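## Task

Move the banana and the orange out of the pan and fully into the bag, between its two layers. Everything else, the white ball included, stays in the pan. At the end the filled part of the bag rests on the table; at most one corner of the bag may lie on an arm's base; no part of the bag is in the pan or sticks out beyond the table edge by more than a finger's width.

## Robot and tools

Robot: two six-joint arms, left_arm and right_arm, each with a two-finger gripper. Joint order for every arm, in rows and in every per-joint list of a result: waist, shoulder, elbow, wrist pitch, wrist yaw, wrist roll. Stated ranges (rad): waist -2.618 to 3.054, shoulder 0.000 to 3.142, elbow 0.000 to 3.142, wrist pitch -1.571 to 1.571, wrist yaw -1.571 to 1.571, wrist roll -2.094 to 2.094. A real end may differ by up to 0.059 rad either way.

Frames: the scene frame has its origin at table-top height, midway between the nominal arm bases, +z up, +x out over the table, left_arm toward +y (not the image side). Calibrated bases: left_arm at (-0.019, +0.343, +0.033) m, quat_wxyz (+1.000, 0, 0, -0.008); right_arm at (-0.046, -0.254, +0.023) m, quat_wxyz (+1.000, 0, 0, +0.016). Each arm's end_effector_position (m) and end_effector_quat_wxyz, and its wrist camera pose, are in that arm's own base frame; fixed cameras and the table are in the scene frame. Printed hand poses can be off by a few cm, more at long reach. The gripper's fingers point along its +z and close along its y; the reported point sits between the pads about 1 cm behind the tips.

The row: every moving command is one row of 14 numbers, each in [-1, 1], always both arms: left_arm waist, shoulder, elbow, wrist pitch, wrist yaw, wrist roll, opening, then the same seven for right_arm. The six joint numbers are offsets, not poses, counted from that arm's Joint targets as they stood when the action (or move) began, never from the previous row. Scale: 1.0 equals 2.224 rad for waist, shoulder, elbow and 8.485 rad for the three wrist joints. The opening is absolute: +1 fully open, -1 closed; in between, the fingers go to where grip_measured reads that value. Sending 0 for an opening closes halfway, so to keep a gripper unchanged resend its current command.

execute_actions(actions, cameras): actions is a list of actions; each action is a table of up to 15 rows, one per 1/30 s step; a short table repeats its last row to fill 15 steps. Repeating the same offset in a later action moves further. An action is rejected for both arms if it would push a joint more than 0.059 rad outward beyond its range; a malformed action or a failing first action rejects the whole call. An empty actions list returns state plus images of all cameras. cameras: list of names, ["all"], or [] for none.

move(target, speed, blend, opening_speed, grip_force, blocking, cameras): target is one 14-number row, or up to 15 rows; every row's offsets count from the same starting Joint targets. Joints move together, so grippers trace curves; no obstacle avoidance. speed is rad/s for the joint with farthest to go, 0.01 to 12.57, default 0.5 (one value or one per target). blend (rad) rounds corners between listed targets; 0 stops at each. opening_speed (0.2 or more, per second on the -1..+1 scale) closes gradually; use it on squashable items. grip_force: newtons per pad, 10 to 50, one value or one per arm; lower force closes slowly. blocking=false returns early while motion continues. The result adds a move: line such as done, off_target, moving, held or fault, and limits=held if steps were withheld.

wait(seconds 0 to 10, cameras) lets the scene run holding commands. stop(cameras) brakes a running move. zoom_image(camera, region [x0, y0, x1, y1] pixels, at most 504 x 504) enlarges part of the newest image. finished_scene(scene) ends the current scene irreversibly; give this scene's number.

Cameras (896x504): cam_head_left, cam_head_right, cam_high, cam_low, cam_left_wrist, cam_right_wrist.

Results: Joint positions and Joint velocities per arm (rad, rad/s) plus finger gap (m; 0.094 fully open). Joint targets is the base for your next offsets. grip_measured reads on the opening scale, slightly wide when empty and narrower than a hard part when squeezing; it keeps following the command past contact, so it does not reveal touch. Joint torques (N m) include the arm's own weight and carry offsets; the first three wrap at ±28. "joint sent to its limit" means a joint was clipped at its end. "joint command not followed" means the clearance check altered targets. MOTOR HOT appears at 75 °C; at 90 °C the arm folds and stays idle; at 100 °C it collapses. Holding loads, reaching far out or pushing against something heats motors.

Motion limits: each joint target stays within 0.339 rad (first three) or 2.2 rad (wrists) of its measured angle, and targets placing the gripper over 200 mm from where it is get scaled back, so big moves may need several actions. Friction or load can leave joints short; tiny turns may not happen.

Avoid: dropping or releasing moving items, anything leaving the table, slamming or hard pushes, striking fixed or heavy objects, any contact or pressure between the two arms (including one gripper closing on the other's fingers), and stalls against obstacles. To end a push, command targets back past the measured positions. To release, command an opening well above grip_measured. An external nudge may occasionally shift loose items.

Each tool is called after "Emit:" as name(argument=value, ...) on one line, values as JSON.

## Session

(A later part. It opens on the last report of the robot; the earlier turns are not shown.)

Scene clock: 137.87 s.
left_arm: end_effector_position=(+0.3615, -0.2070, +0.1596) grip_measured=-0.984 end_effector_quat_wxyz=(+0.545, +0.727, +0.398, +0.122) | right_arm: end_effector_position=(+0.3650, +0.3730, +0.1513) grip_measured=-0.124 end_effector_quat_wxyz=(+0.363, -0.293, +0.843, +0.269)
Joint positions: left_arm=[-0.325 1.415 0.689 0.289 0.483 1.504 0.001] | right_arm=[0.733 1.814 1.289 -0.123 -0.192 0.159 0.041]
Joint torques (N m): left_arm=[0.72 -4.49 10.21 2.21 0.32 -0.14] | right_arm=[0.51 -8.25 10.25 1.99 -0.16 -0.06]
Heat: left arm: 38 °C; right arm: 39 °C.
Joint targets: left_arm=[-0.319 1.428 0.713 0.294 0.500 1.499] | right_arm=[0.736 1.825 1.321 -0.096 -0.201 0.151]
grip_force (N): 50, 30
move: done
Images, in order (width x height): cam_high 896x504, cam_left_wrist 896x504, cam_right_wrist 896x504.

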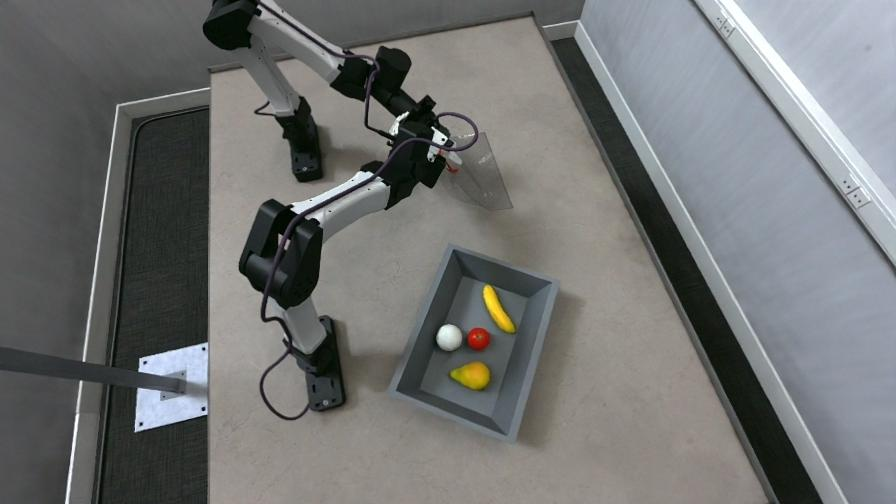

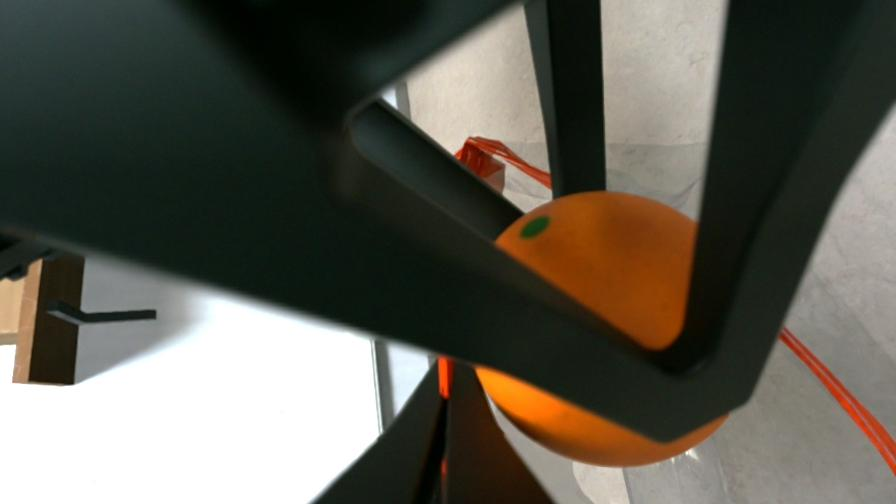

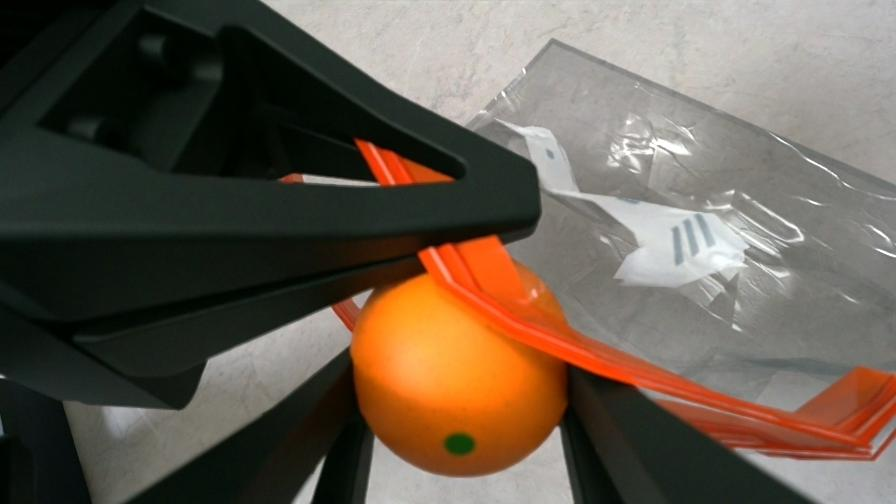

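Emit:
move(target=[0,0,0,0,0,0,-1,-0.0124,0.0692,0.0737,-0.0188,0.0037,0,-0.13], speed=0.15, cameras=["cam_low","cam_left_wrist","cam_right_wrist"])

Scene clock: 140.50 s.
left_arm: end_effector_position=(+0.3620, -0.2066, +0.1602) grip_measured=-0.984 end_effector_quat_wxyz=(+0.546, +0.727, +0.398, +0.123) | right_arm: end_effector_position=(+0.3871, +0.3777, +0.1179) grip_measured=-0.124 end_effector_quat_wxyz=(+0.315, -0.286, +0.873, +0.238)
Joint positions: left_arm=[-0.323 1.415 0.689 0.292 0.483 1.504 0.001] | right_arm=[0.716 1.966 1.453 -0.261 -0.179 0.159 0.041]
Joint torques (N m): left_arm=[0.55 -4.46 10.25 2.21 0.32 -0.14] | right_arm=[-0.7 -9.31 10.19 1.64 0.01 -0.07]
Heat: left arm: 38 °C; right arm: 39 °C.
Joint targets: left_arm=[-0.319 1.428 0.713 0.294 0.500 1.499] | right_arm=[0.708 1.979 1.485 -0.256 -0.169 0.151]
grip_force (N): 50, 30
move: done
Images, in order (width x height): cam_low 896x504, cam_left_wrist 896x504, cam_right_wrist 896x504.

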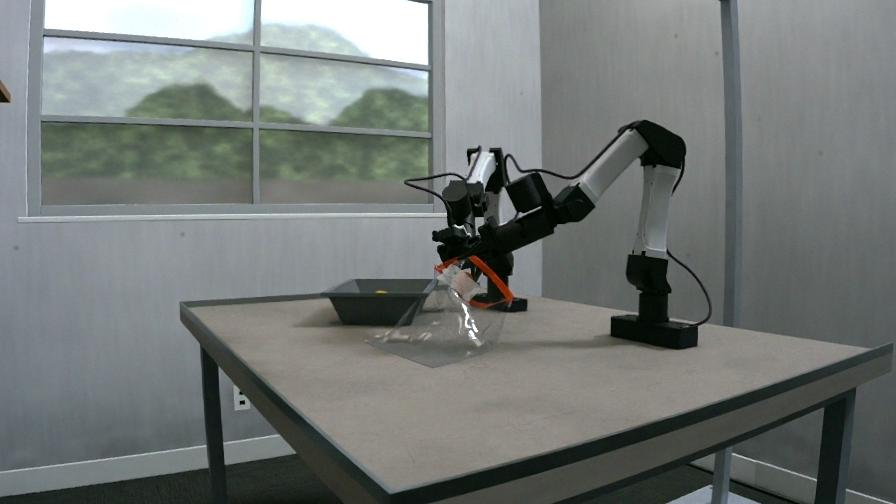

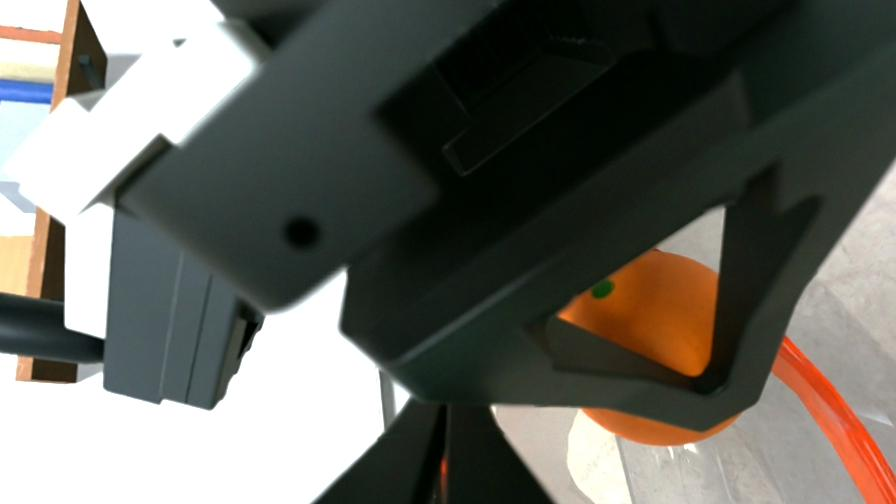

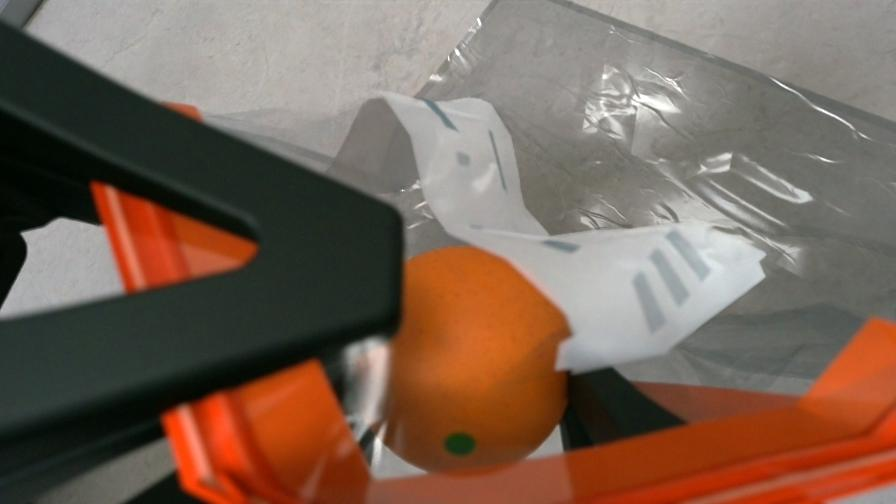

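Emit:
move(target=[0,0,0,0,0,0,-1,-0.0018,0.0868,0.0899,-0.0185,0.0081,0,-0.13], speed=0.15, cameras=["cam_low","cam_left_wrist","cam_right_wrist"])

Emit:
zoom_image(camera="cam_low", region=[360, 200, 580, 380])

Scene clock: 142.67 s.
left_arm: end_effector_position=(+0.3629, -0.2052, +0.1601) grip_measured=-0.984 end_effector_quat_wxyz=(+0.546, +0.726, +0.400, +0.124) | right_arm: end_effector_position=(+0.4106, +0.3803, +0.0709) grip_measured=-0.124 end_effector_quat_wxyz=(+0.267, -0.277, +0.905, +0.182)
Joint positions: left_arm=[-0.32 1.416 0.689 0.292 0.483 1.504 0.001] | right_arm=[0.712 2.158 1.654 -0.416 -0.112 0.156 0.041]
Joint torques (N m): left_arm=[0.28 -4.49 10.22 2.21 0.32 -0.13] | right_arm=[-0.79 -10.58 10 1.46 0.01 -0.03]
Heat: left arm: 38 °C; right arm: 39 °C.
Joint targets: left_arm=[-0.319 1.428 0.713 0.294 0.500 1.499] | right_arm=[0.704 2.172 1.685 -0.413 -0.101 0.151]
grip_force (N): 50, 30
move: done
Images, in order (width x height): cam_low 896x504, cam_left_wrist 896x504, cam_right_wrist 896x504.

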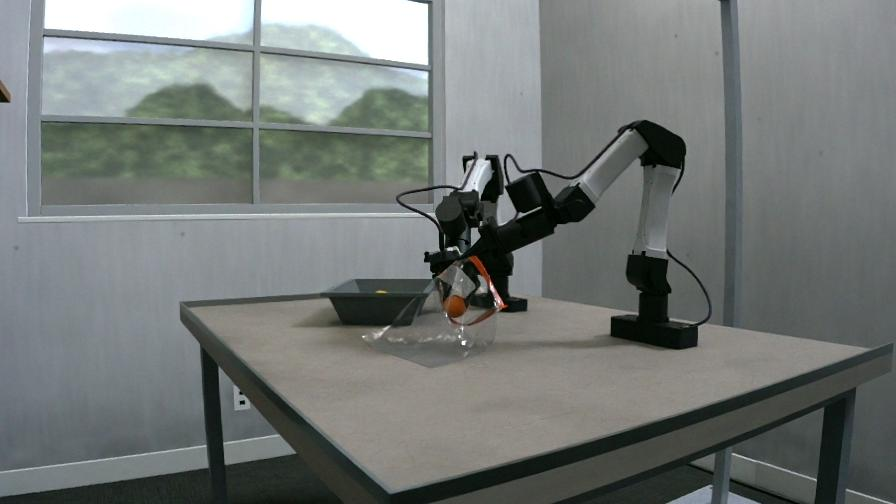

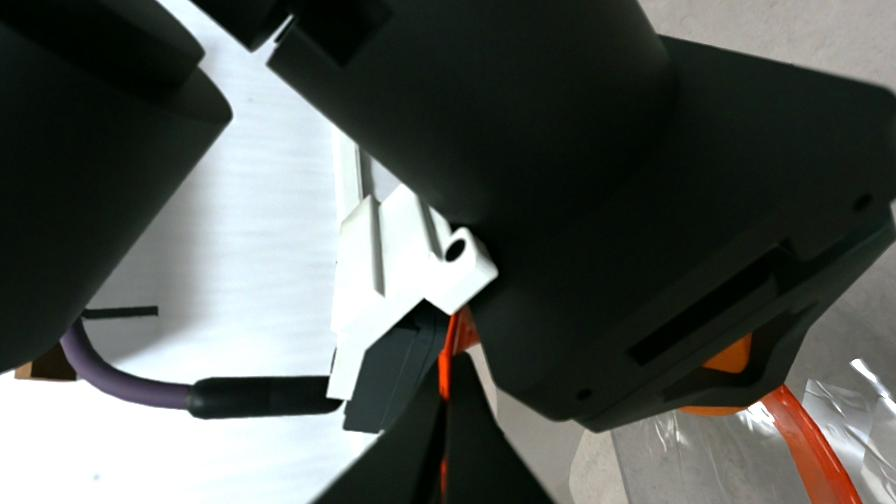

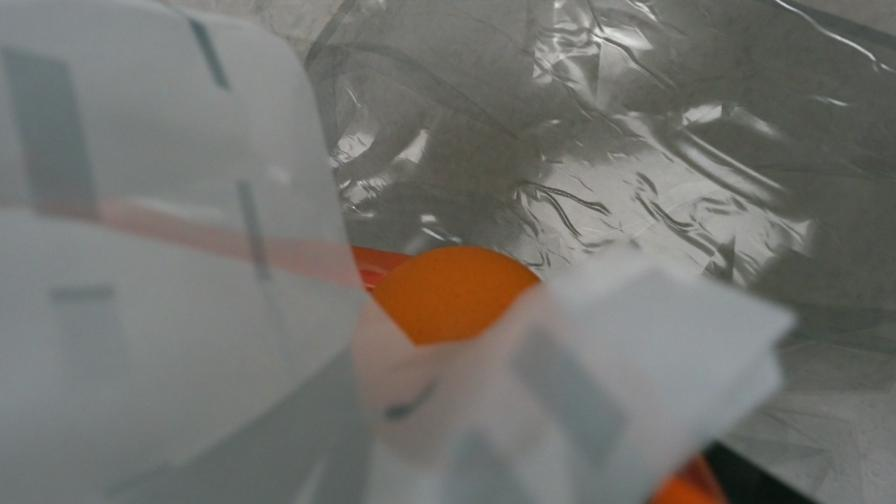

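Scaled by 2.291 from the camera's 896x504 image, which has a finer 1280x720 frame.

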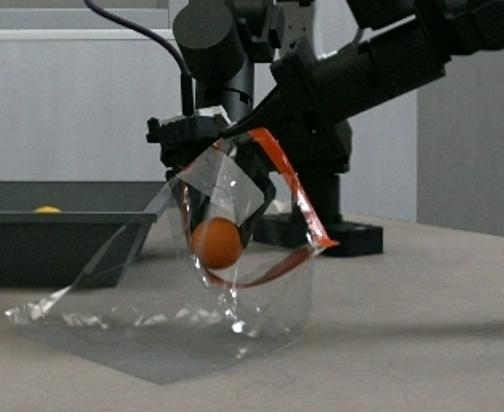

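Emit:
move(target=[[0,0,0,0,0,0,-1,0.002,-0.1021,-0.0899,0.0185,-0.0081,0,-0.13],[0,0,0,0,0,0,-1,0.0049,-0.174,-0.1754,0.041,-0.0118,0,-0.13]], speed=0.2, blend=0.05, cameras=["cam_low","cam_left_wrist","cam_right_wrist"])

Scene clock: 146.77 s.
left_arm: end_effector_position=(+0.3632, -0.2053, +0.1608) grip_measured=-0.984 end_effector_quat_wxyz=(+0.547, +0.725, +0.399, +0.125) | right_arm: end_effector_position=(+0.3771, +0.3690, +0.1499) grip_measured=-0.124 end_effector_quat_wxyz=(+0.372, -0.285, +0.843, +0.266)
Joint positions: left_arm=[-0.32 1.416 0.689 0.295 0.483 1.504 0.001] | right_arm=[0.712 1.832 1.296 -0.099 -0.189 0.156 0.041]
Joint torques (N m): left_arm=[0.29 -4.51 10.25 2.17 0.31 -0.14] | right_arm=[0.25 -13.5 7.15 2.08 -0.21 -0.04]
Heat: left arm: 38 °C; right arm: 41 °C.
Joint targets: left_arm=[-0.319 1.428 0.713 0.294 0.500 1.499] | right_arm=[0.715 1.785 1.295 -0.065 -0.200 0.151]
grip_force (N): 50, 30
move: off_target (right_arm); right_arm: the shoulder is farthest, 0.047 rad from its target
Images, in order (width x height): cam_low 896x504, cam_left_wrist 896x504, cam_right_wrist 896x504.

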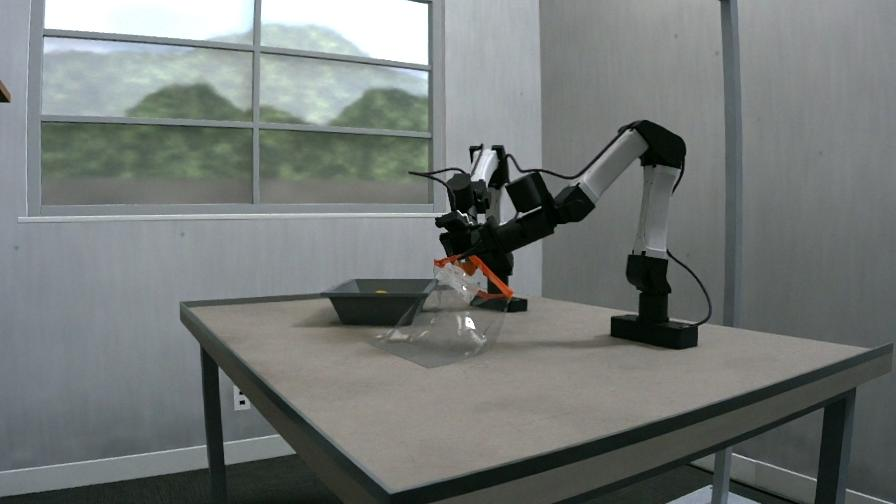

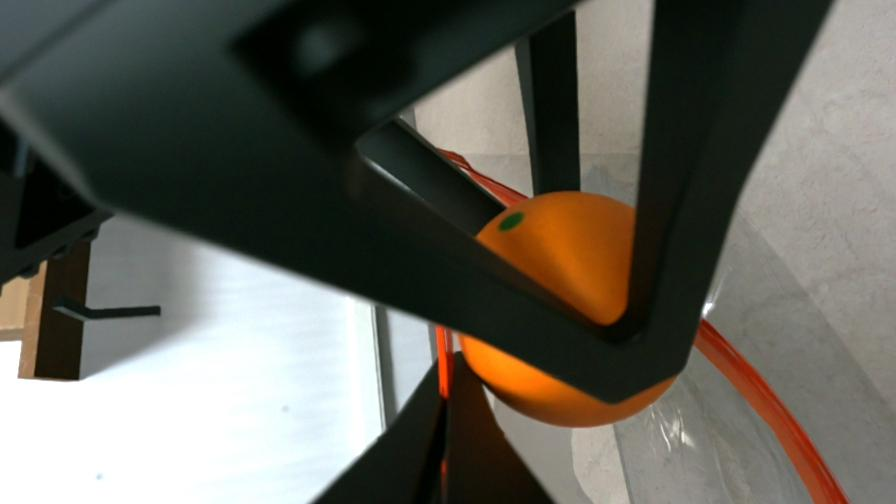

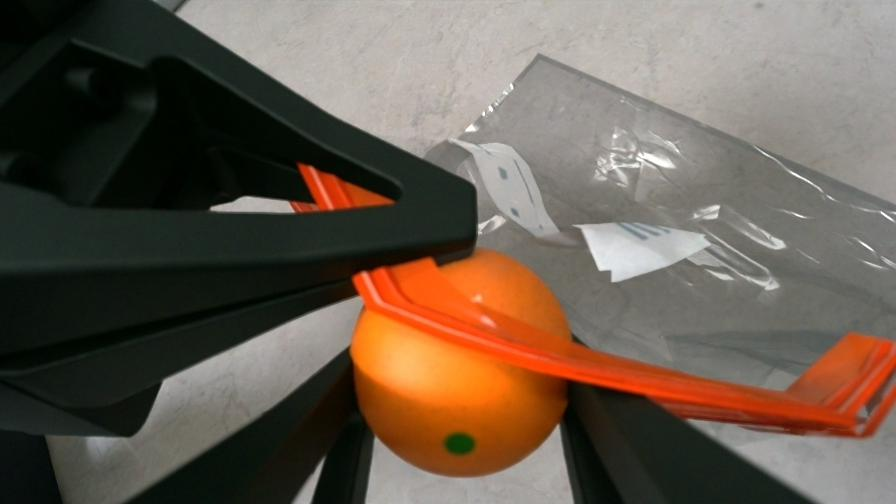

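Emit:
move(target=[0,0,0,0,0,0,-1,-0.027,0.0387,0,0.0026,0,0,-0.13], speed=0.12, cameras=["cam_low","cam_left_wrist","cam_right_wrist"])

Emit:
zoom_image(camera="cam_low", region=[360, 200, 580, 380])

Scene clock: 148.60 s.
left_arm: end_effector_position=(+0.3642, -0.2057, +0.1631) grip_measured=-0.984 end_effector_quat_wxyz=(+0.549, +0.725, +0.397, +0.127) | right_arm: end_effector_position=(+0.3988, +0.3538, +0.1418) grip_measured=-0.124 end_effector_quat_wxyz=(+0.379, -0.265, +0.848, +0.259)
Joint positions: left_arm=[-0.32 1.416 0.693 0.297 0.483 1.504 0.001] | right_arm=[0.662 1.86 1.295 -0.066 -0.195 0.156 0.041]
Joint torques (N m): left_arm=[0.28 -4.49 9.87 2.15 0.32 -0.13] | right_arm=[-0.65 -8.66 7.16 1.97 -0.13 -0.04]
Heat: left arm: 38 °C; right arm: 41 °C.
Joint targets: left_arm=[-0.319 1.428 0.713 0.294 0.500 1.499] | right_arm=[0.655 1.871 1.295 -0.043 -0.201 0.151]
grip_force (N): 50, 30
move: done
Images, in order (width x height): cam_low 896x504, cam_left_wrist 896x504, cam_right_wrist 896x504.

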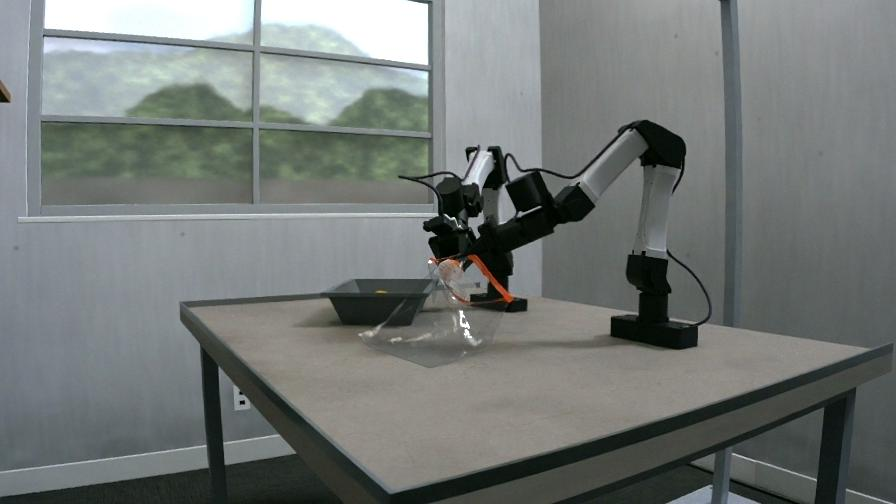

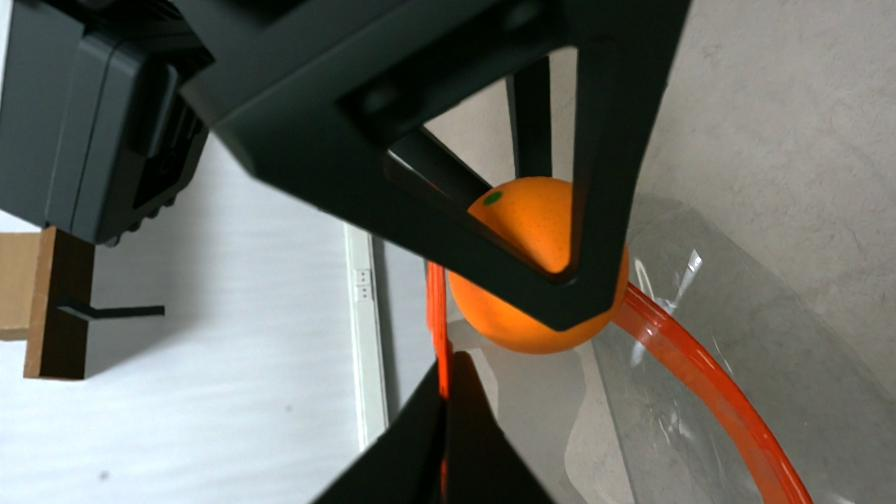

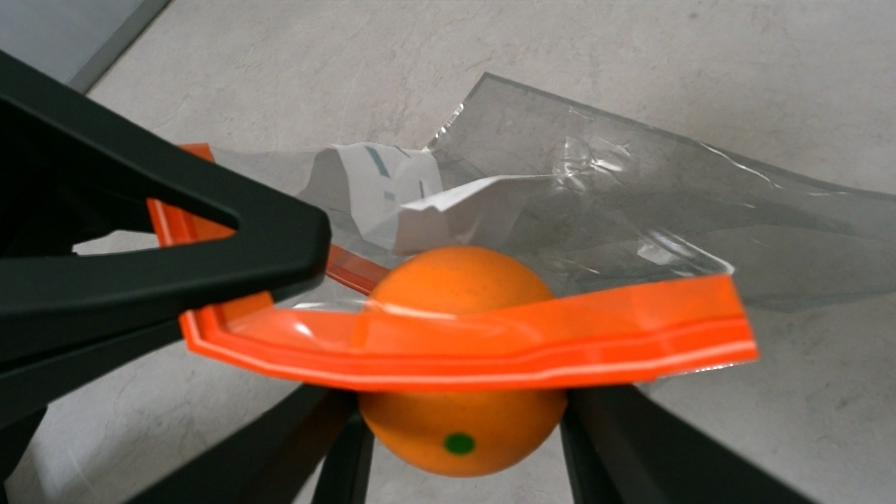

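Scaled by 2.291 from the camera's 896x504 image, which has a finer 1280x720 frame.

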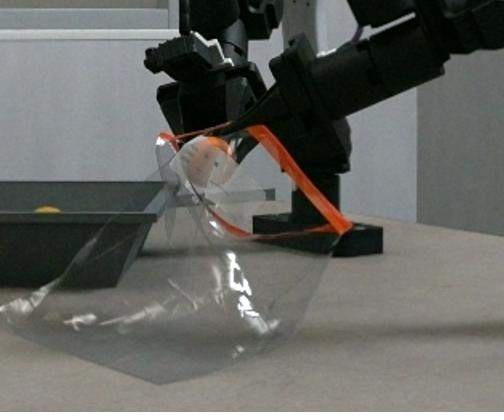

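Emit:
move(target=[[0,0,0,0,0,0,-1,0.0319,-0.1353,-0.0638,-0.012,0,0,-0.13],[-0.0148,0.0126,0.129,-0.0622,-0.01,0,-1,0.0319,-0.1353,-0.0638,-0.012,0,0,-0.13],[-0.0297,0.0765,0.2736,-0.114,-0.02,0,-1,0.0319,-0.1353,-0.0638,-0.012,0,0,-0.13]], speed=0.25, blend=[0, 0.1, 0], cameras=["cam_high","cam_low","cam_left_wrist","cam_right_wrist"])

Emit:
zoom_image(camera="cam_low", region=[360, 200, 580, 380])

Scene clock: 156.77 s.
left_arm: end_effector_position=(+0.3633, -0.2079, +0.1737) grip_measured=-0.984 end_effector_quat_wxyz=(+0.344, +0.789, +0.509, +0.023) | right_arm: end_effector_position=(+0.3374, +0.3405, +0.1887) grip_measured=-0.124 end_effector_quat_wxyz=(+0.386, -0.288, +0.832, +0.276)
Joint positions: left_arm=[-0.378 1.582 1.297 -0.659 0.347 1.504 0.001] | right_arm=[0.72 1.604 1.158 -0.15 -0.195 0.156 0.041]
Joint torques (N m): left_arm=[-0.32 -5.97 10.43 1.46 0.07 -0.12] | right_arm=[0.68 -10.5 6.94 1.81 -0.13 -0.04]
Heat: left arm: 38 °C; right arm: 42 °C.
Joint targets: left_arm=[-0.385 1.598 1.321 -0.673 0.330 1.499] | right_arm=[0.726 1.570 1.153 -0.145 -0.201 0.151]
grip_force (N): 50, 30
move: done
Images, in order (width x height): cam_high 896x504, cam_low 896x504, cam_left_wrist 896x504, cam_right_wrist 896x504.

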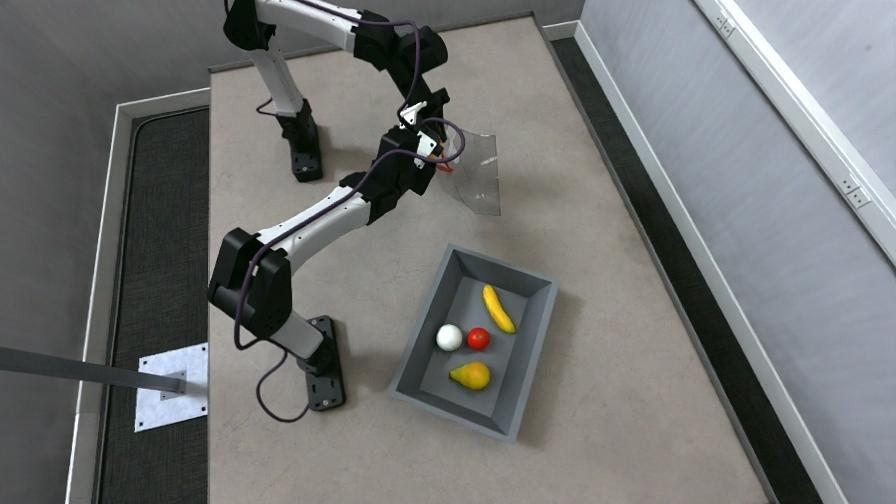

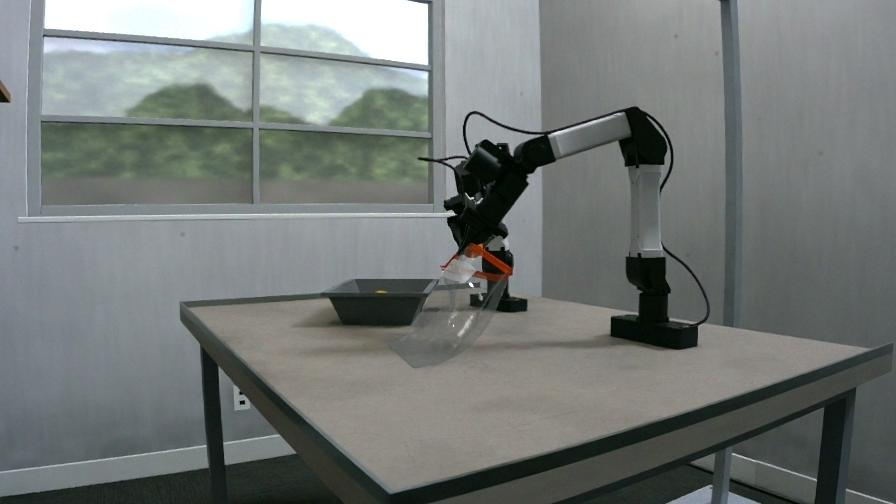

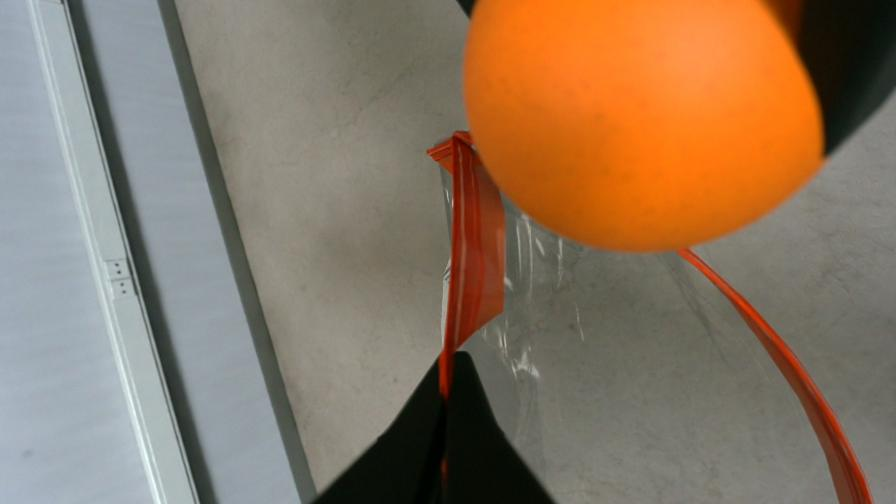

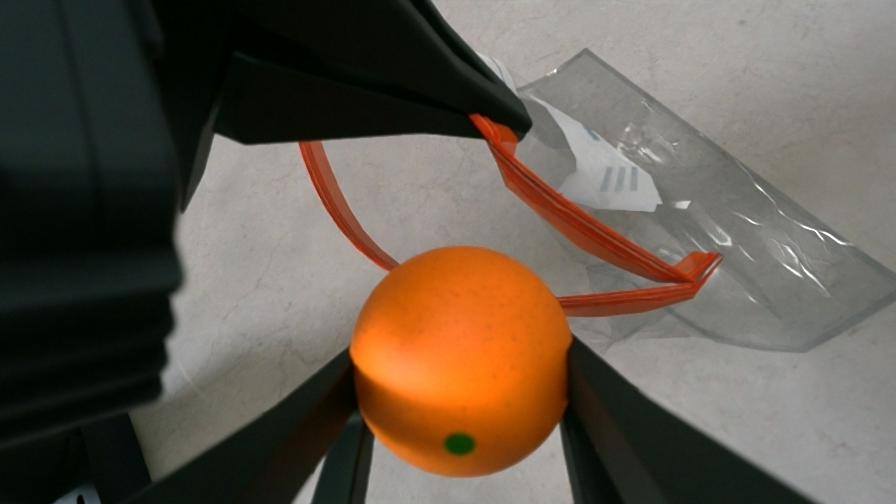

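Scaled by 2.291 from the camera's 896x504 image, which has a finer 1280x720 frame.

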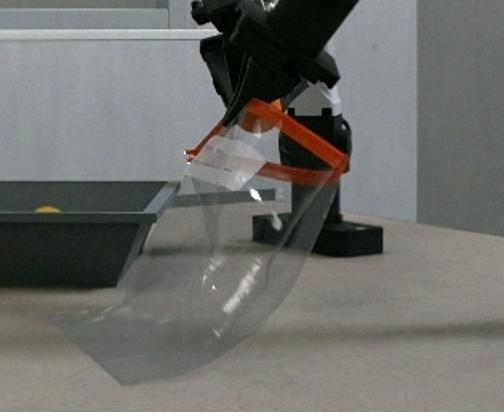

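Emit:
move(target=[0,0,0,0,0,0,-1,-0.0175,-0.0225,0.036,-0.0174,0,0.0648,-0.13], speed=0.3, cameras=["cam_high","cam_left_wrist","cam_right_wrist"])

Scene clock: 161.47 s.
left_arm: end_effector_position=(+0.3632, -0.2079, +0.1736) grip_measured=-0.984 end_effector_quat_wxyz=(+0.344, +0.789, +0.509, +0.023) | right_arm: end_effector_position=(+0.3330, +0.3212, +0.2005) grip_measured=-0.124 end_effector_quat_wxyz=(+0.284, -0.044, +0.892, +0.350)
Joint positions: left_arm=[-0.378 1.582 1.297 -0.66 0.347 1.504 0.001] | right_arm=[0.694 1.556 1.202 -0.297 -0.195 0.694 0.041]
Joint torques (N m): left_arm=[-0.35 -5.93 10.43 1.45 0.06 -0.12] | right_arm=[-0.68 -10.32 10.37 1.74 -0.12 0.08]
Heat: left arm: 38 °C; right arm: 43 °C.
Joint targets: left_arm=[-0.385 1.598 1.321 -0.673 0.330 1.499] | right_arm=[0.687 1.520 1.233 -0.293 -0.201 0.701]
grip_force (N): 50, 30
move: off_target (right_arm); right_arm: the shoulder is farthest, 0.036 rad from its target
Images, in order (width x height): cam_high 896x504, cam_left_wrist 896x504, cam_right_wrist 896x504.

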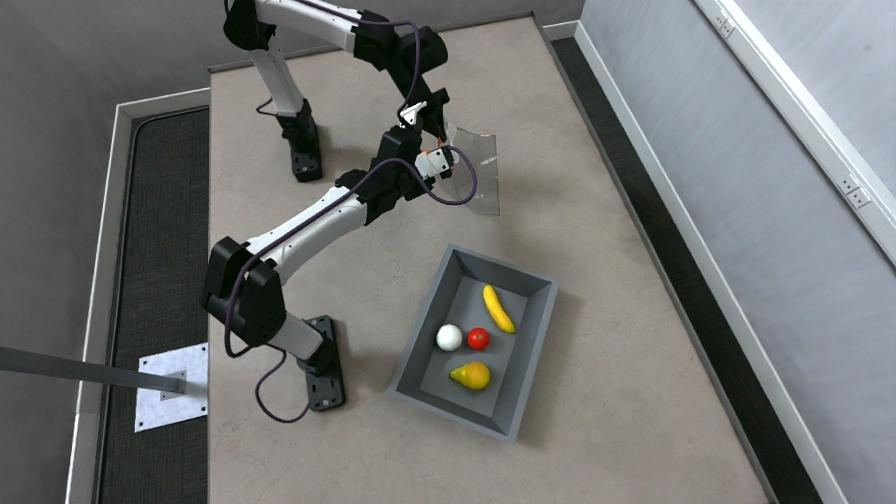

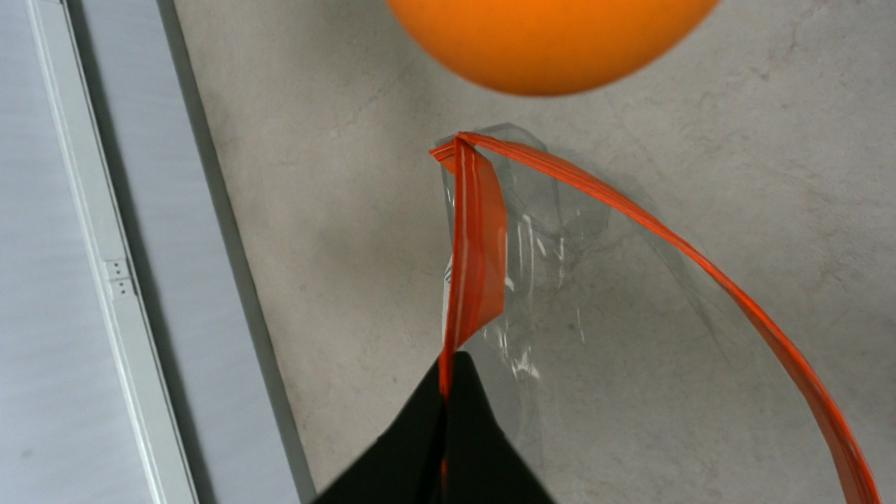

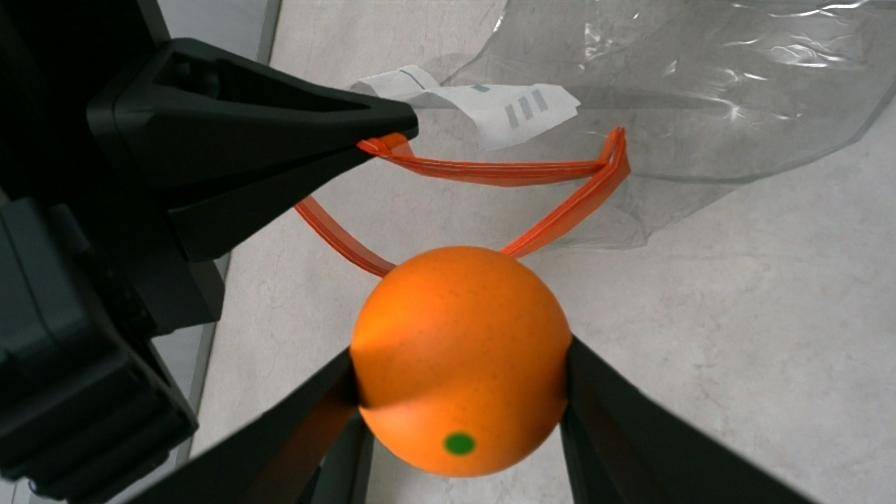

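Emit:
move(target=[0,0,0,0,0,0,-1,0.0013,0.0643,0.0481,0.0044,0,-0.0178,-0.13], speed=0.2, cameras=["cam_left_wrist","cam_right_wrist"])

Scene clock: 163.93 s.
left_arm: end_effector_position=(+0.3632, -0.2079, +0.1736) grip_measured=-0.984 end_effector_quat_wxyz=(+0.344, +0.789, +0.509, +0.023) | right_arm: end_effector_position=(+0.3561, +0.3404, +0.2081) grip_measured=-0.124 end_effector_quat_wxyz=(+0.318, -0.104, +0.880, +0.337)
Joint positions: left_arm=[-0.378 1.582 1.297 -0.66 0.347 1.504 0.001] | right_arm=[0.694 1.653 1.309 -0.277 -0.195 0.559 0.041]
Joint torques (N m): left_arm=[-0.28 -5.96 10.45 1.45 0.06 -0.13] | right_arm=[-0.39 -7.16 10.47 1.96 -0.12 -0.06]
Heat: left arm: 38 °C; right arm: 43 °C.
Joint targets: left_arm=[-0.385 1.598 1.321 -0.673 0.330 1.499] | right_arm=[0.690 1.663 1.340 -0.255 -0.201 0.550]
grip_force (N): 50, 30
move: done
Images, in order (width x height): cam_left_wrist 896x504, cam_right_wrist 896x504.

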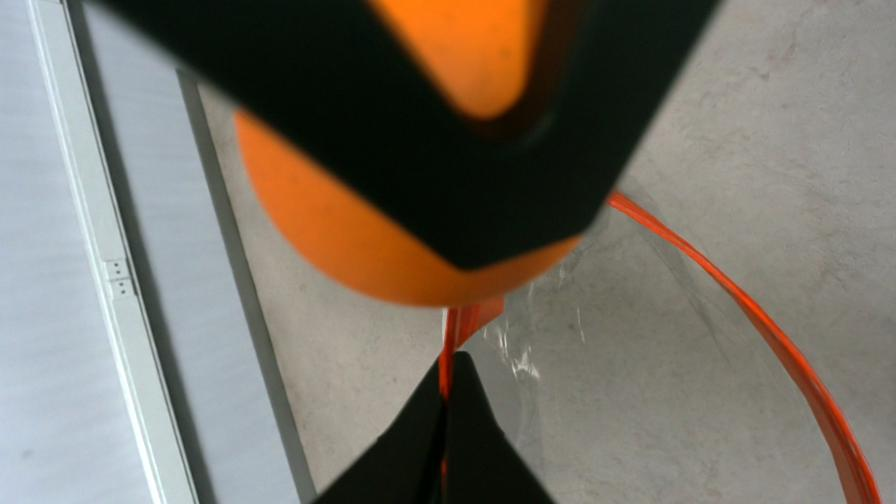

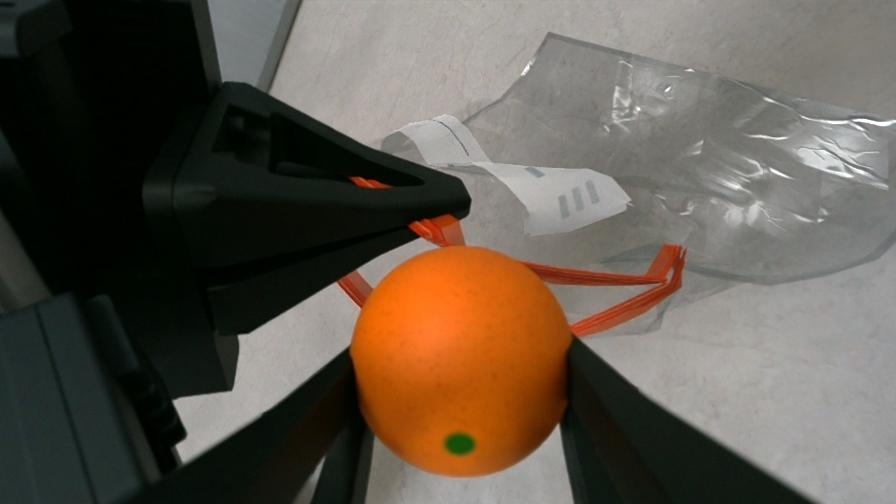

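Emit:
move(target=[0,0,0,0,0,0,-1,0.0040,0.0378,-0.0279,0.0141,0,0,-0.13], speed=0.12, cameras=["cam_left_wrist","cam_right_wrist"])

Scene clock: 165.63 s.
left_arm: end_effector_position=(+0.3637, -0.2038, +0.1686) grip_measured=-0.984 end_effector_quat_wxyz=(+0.332, +0.789, +0.516, +0.028) | right_arm: end_effector_position=(+0.3700, +0.3520, +0.1833) grip_measured=-0.125 end_effector_quat_wxyz=(+0.324, -0.105, +0.876, +0.341)
Joint positions: left_arm=[-0.378 1.588 1.297 -0.671 0.323 1.504 0.001] | right_arm=[0.694 1.729 1.282 -0.159 -0.195 0.558 0.041]
Joint torques (N m): left_arm=[-0.29 -6.46 10.43 1.54 0.29 -0.11] | right_arm=[0.49 -7.06 7.01 1.99 -0.12 -0.09]
Heat: left arm: 38 °C; right arm: 42 °C.
Joint targets: left_arm=[-0.385 1.598 1.321 -0.673 0.331 1.499] | right_arm=[0.699 1.747 1.278 -0.135 -0.201 0.549]
grip_force (N): 50, 30
move: done
Images, in order (width x height): cam_left_wrist 896x504, cam_right_wrist 896x504.

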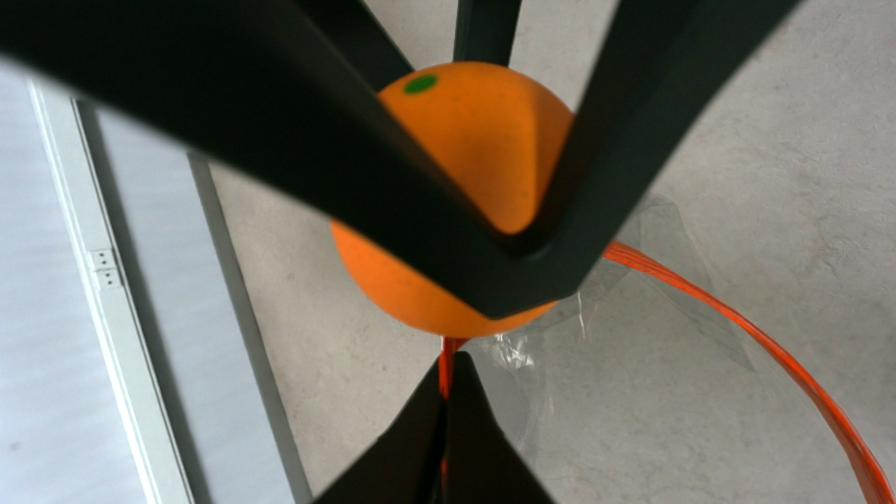

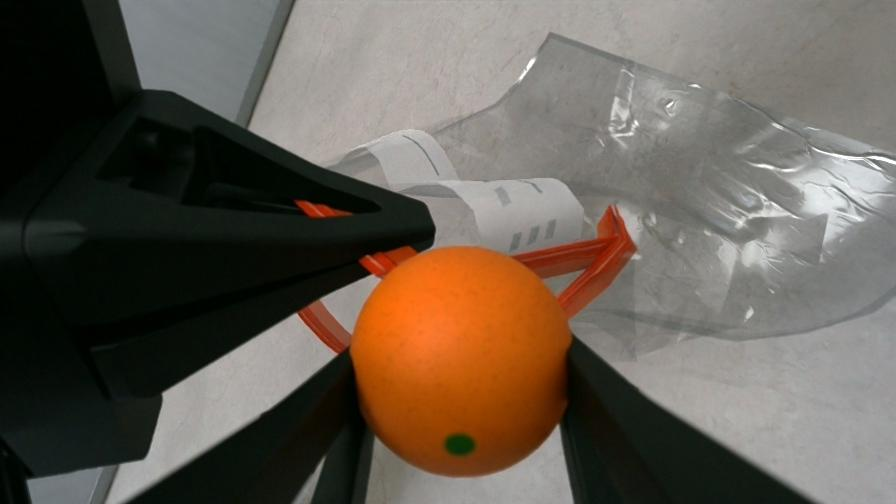

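Emit:
move(target=[[0,0,0,0,0,0,-1,-0.0040,-0.0500,0.0179,-0.0141,0,0,-0.13],[0.0108,0.0297,0.0444,-0.0038,0,0,-1,-0.0040,-0.0500,0.0179,-0.0141,0,0,-0.13]], speed=0.2, cameras=["cam_high","cam_left_wrist","cam_right_wrist"])

Scene clock: 168.47 s.
left_arm: end_effector_position=(+0.3842, -0.2069, +0.1799) grip_measured=-0.984 end_effector_quat_wxyz=(+0.339, +0.785, +0.517, +0.035) | right_arm: end_effector_position=(+0.3566, +0.3408, +0.1942) grip_measured=-0.125 end_effector_quat_wxyz=(+0.310, -0.104, +0.885, +0.332)
Joint positions: left_arm=[-0.367 1.648 1.396 -0.692 0.323 1.504 0.001] | right_arm=[0.694 1.671 1.29 -0.262 -0.195 0.558 0.041]
Joint torques (N m): left_arm=[0.7 -6.53 10.44 1.45 0.29 -0.14] | right_arm=[-0.38 -11.26 10.07 1.79 -0.12 -0.09]
Heat: left arm: 38 °C; right arm: 43 °C.
Joint targets: left_arm=[-0.361 1.664 1.420 -0.705 0.330 1.499] | right_arm=[0.690 1.636 1.318 -0.255 -0.201 0.550]
grip_force (N): 50, 30
move: done
Images, in order (width x height): cam_high 896x504, cam_left_wrist 896x504, cam_right_wrist 896x504.

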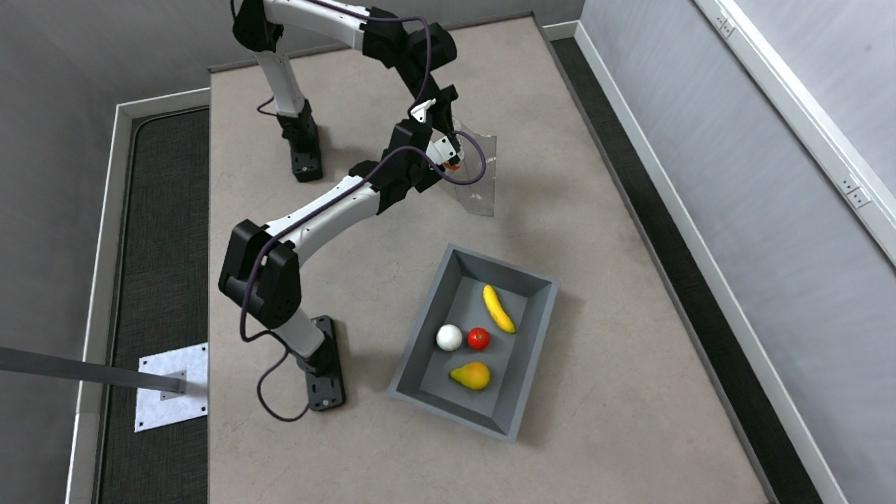

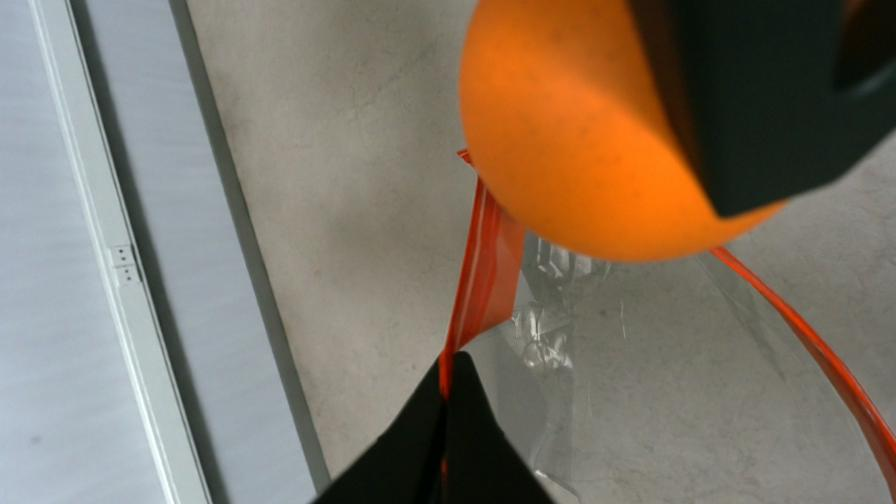

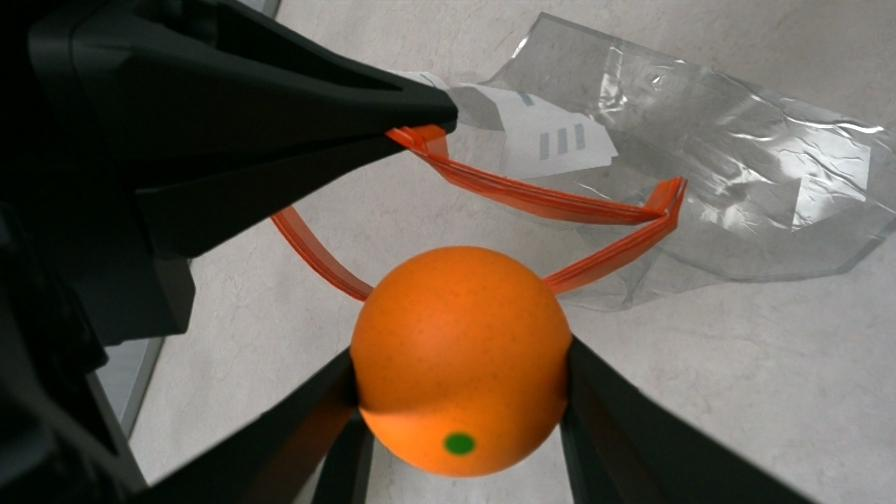

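Emit:
move(target=[[0,0,0,0,0,0,-1,0.0013,0.0288,0.0216,0.0006,0,0,-0.13],[0,0,0,0,0,0,-1,0.0043,0.0742,0.0306,0.0108,0,0,-0.13]], speed=[0.2,0.12], cameras=["cam_left_wrist","cam_right_wrist"])

Scene clock: 171.30 s.
left_arm: end_effector_position=(+0.3868, -0.2012, +0.1804) grip_measured=-0.984 end_effector_quat_wxyz=(+0.337, +0.782, +0.523, +0.037) | right_arm: end_effector_position=(+0.3785, +0.3590, +0.1743) grip_measured=-0.127 end_effector_quat_wxyz=(+0.310, -0.104, +0.885, +0.331)
Joint positions: left_arm=[-0.353 1.648 1.399 -0.697 0.322 1.504 0.001] | right_arm=[0.694 1.791 1.351 -0.203 -0.195 0.558 0.041]
Joint torques (N m): left_arm=[-0.38 -6.58 10.18 1.51 0.29 -0.12] | right_arm=[0.55 -8.29 10.71 2.12 -0.12 -0.09]
Heat: left arm: 38 °C; right arm: 43 °C.
Joint targets: left_arm=[-0.361 1.664 1.420 -0.705 0.330 1.499] | right_arm=[0.700 1.800 1.386 -0.163 -0.200 0.550]
grip_force (N): 50, 30
move: off_target (right_arm); right_arm: the wrist pitch is farthest, 0.040 rad from its target
Images, in order (width x height): cam_left_wrist 896x504, cam_right_wrist 896x504.

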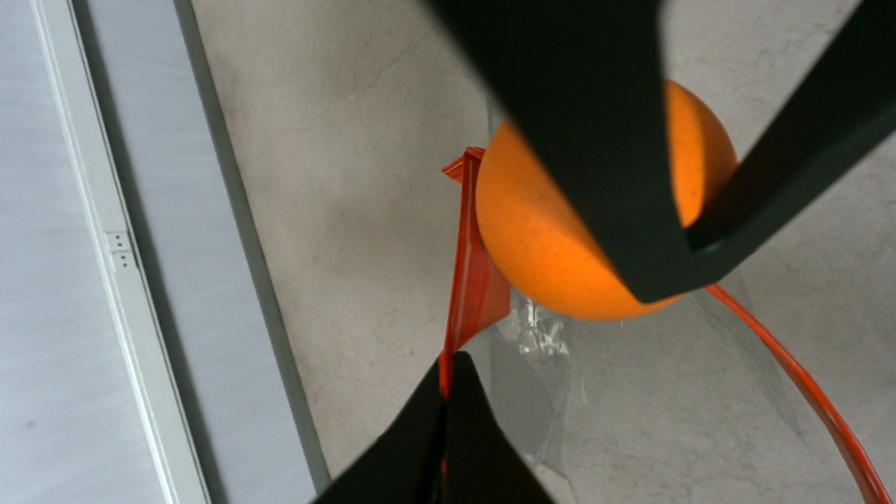

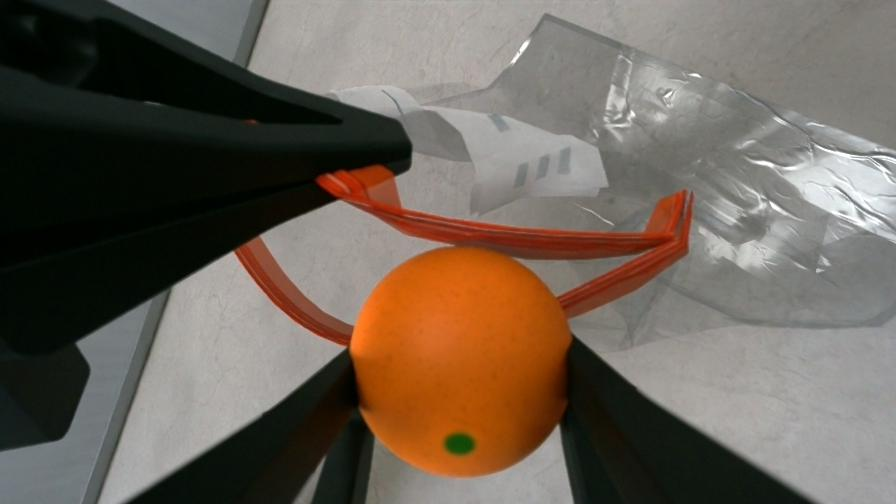

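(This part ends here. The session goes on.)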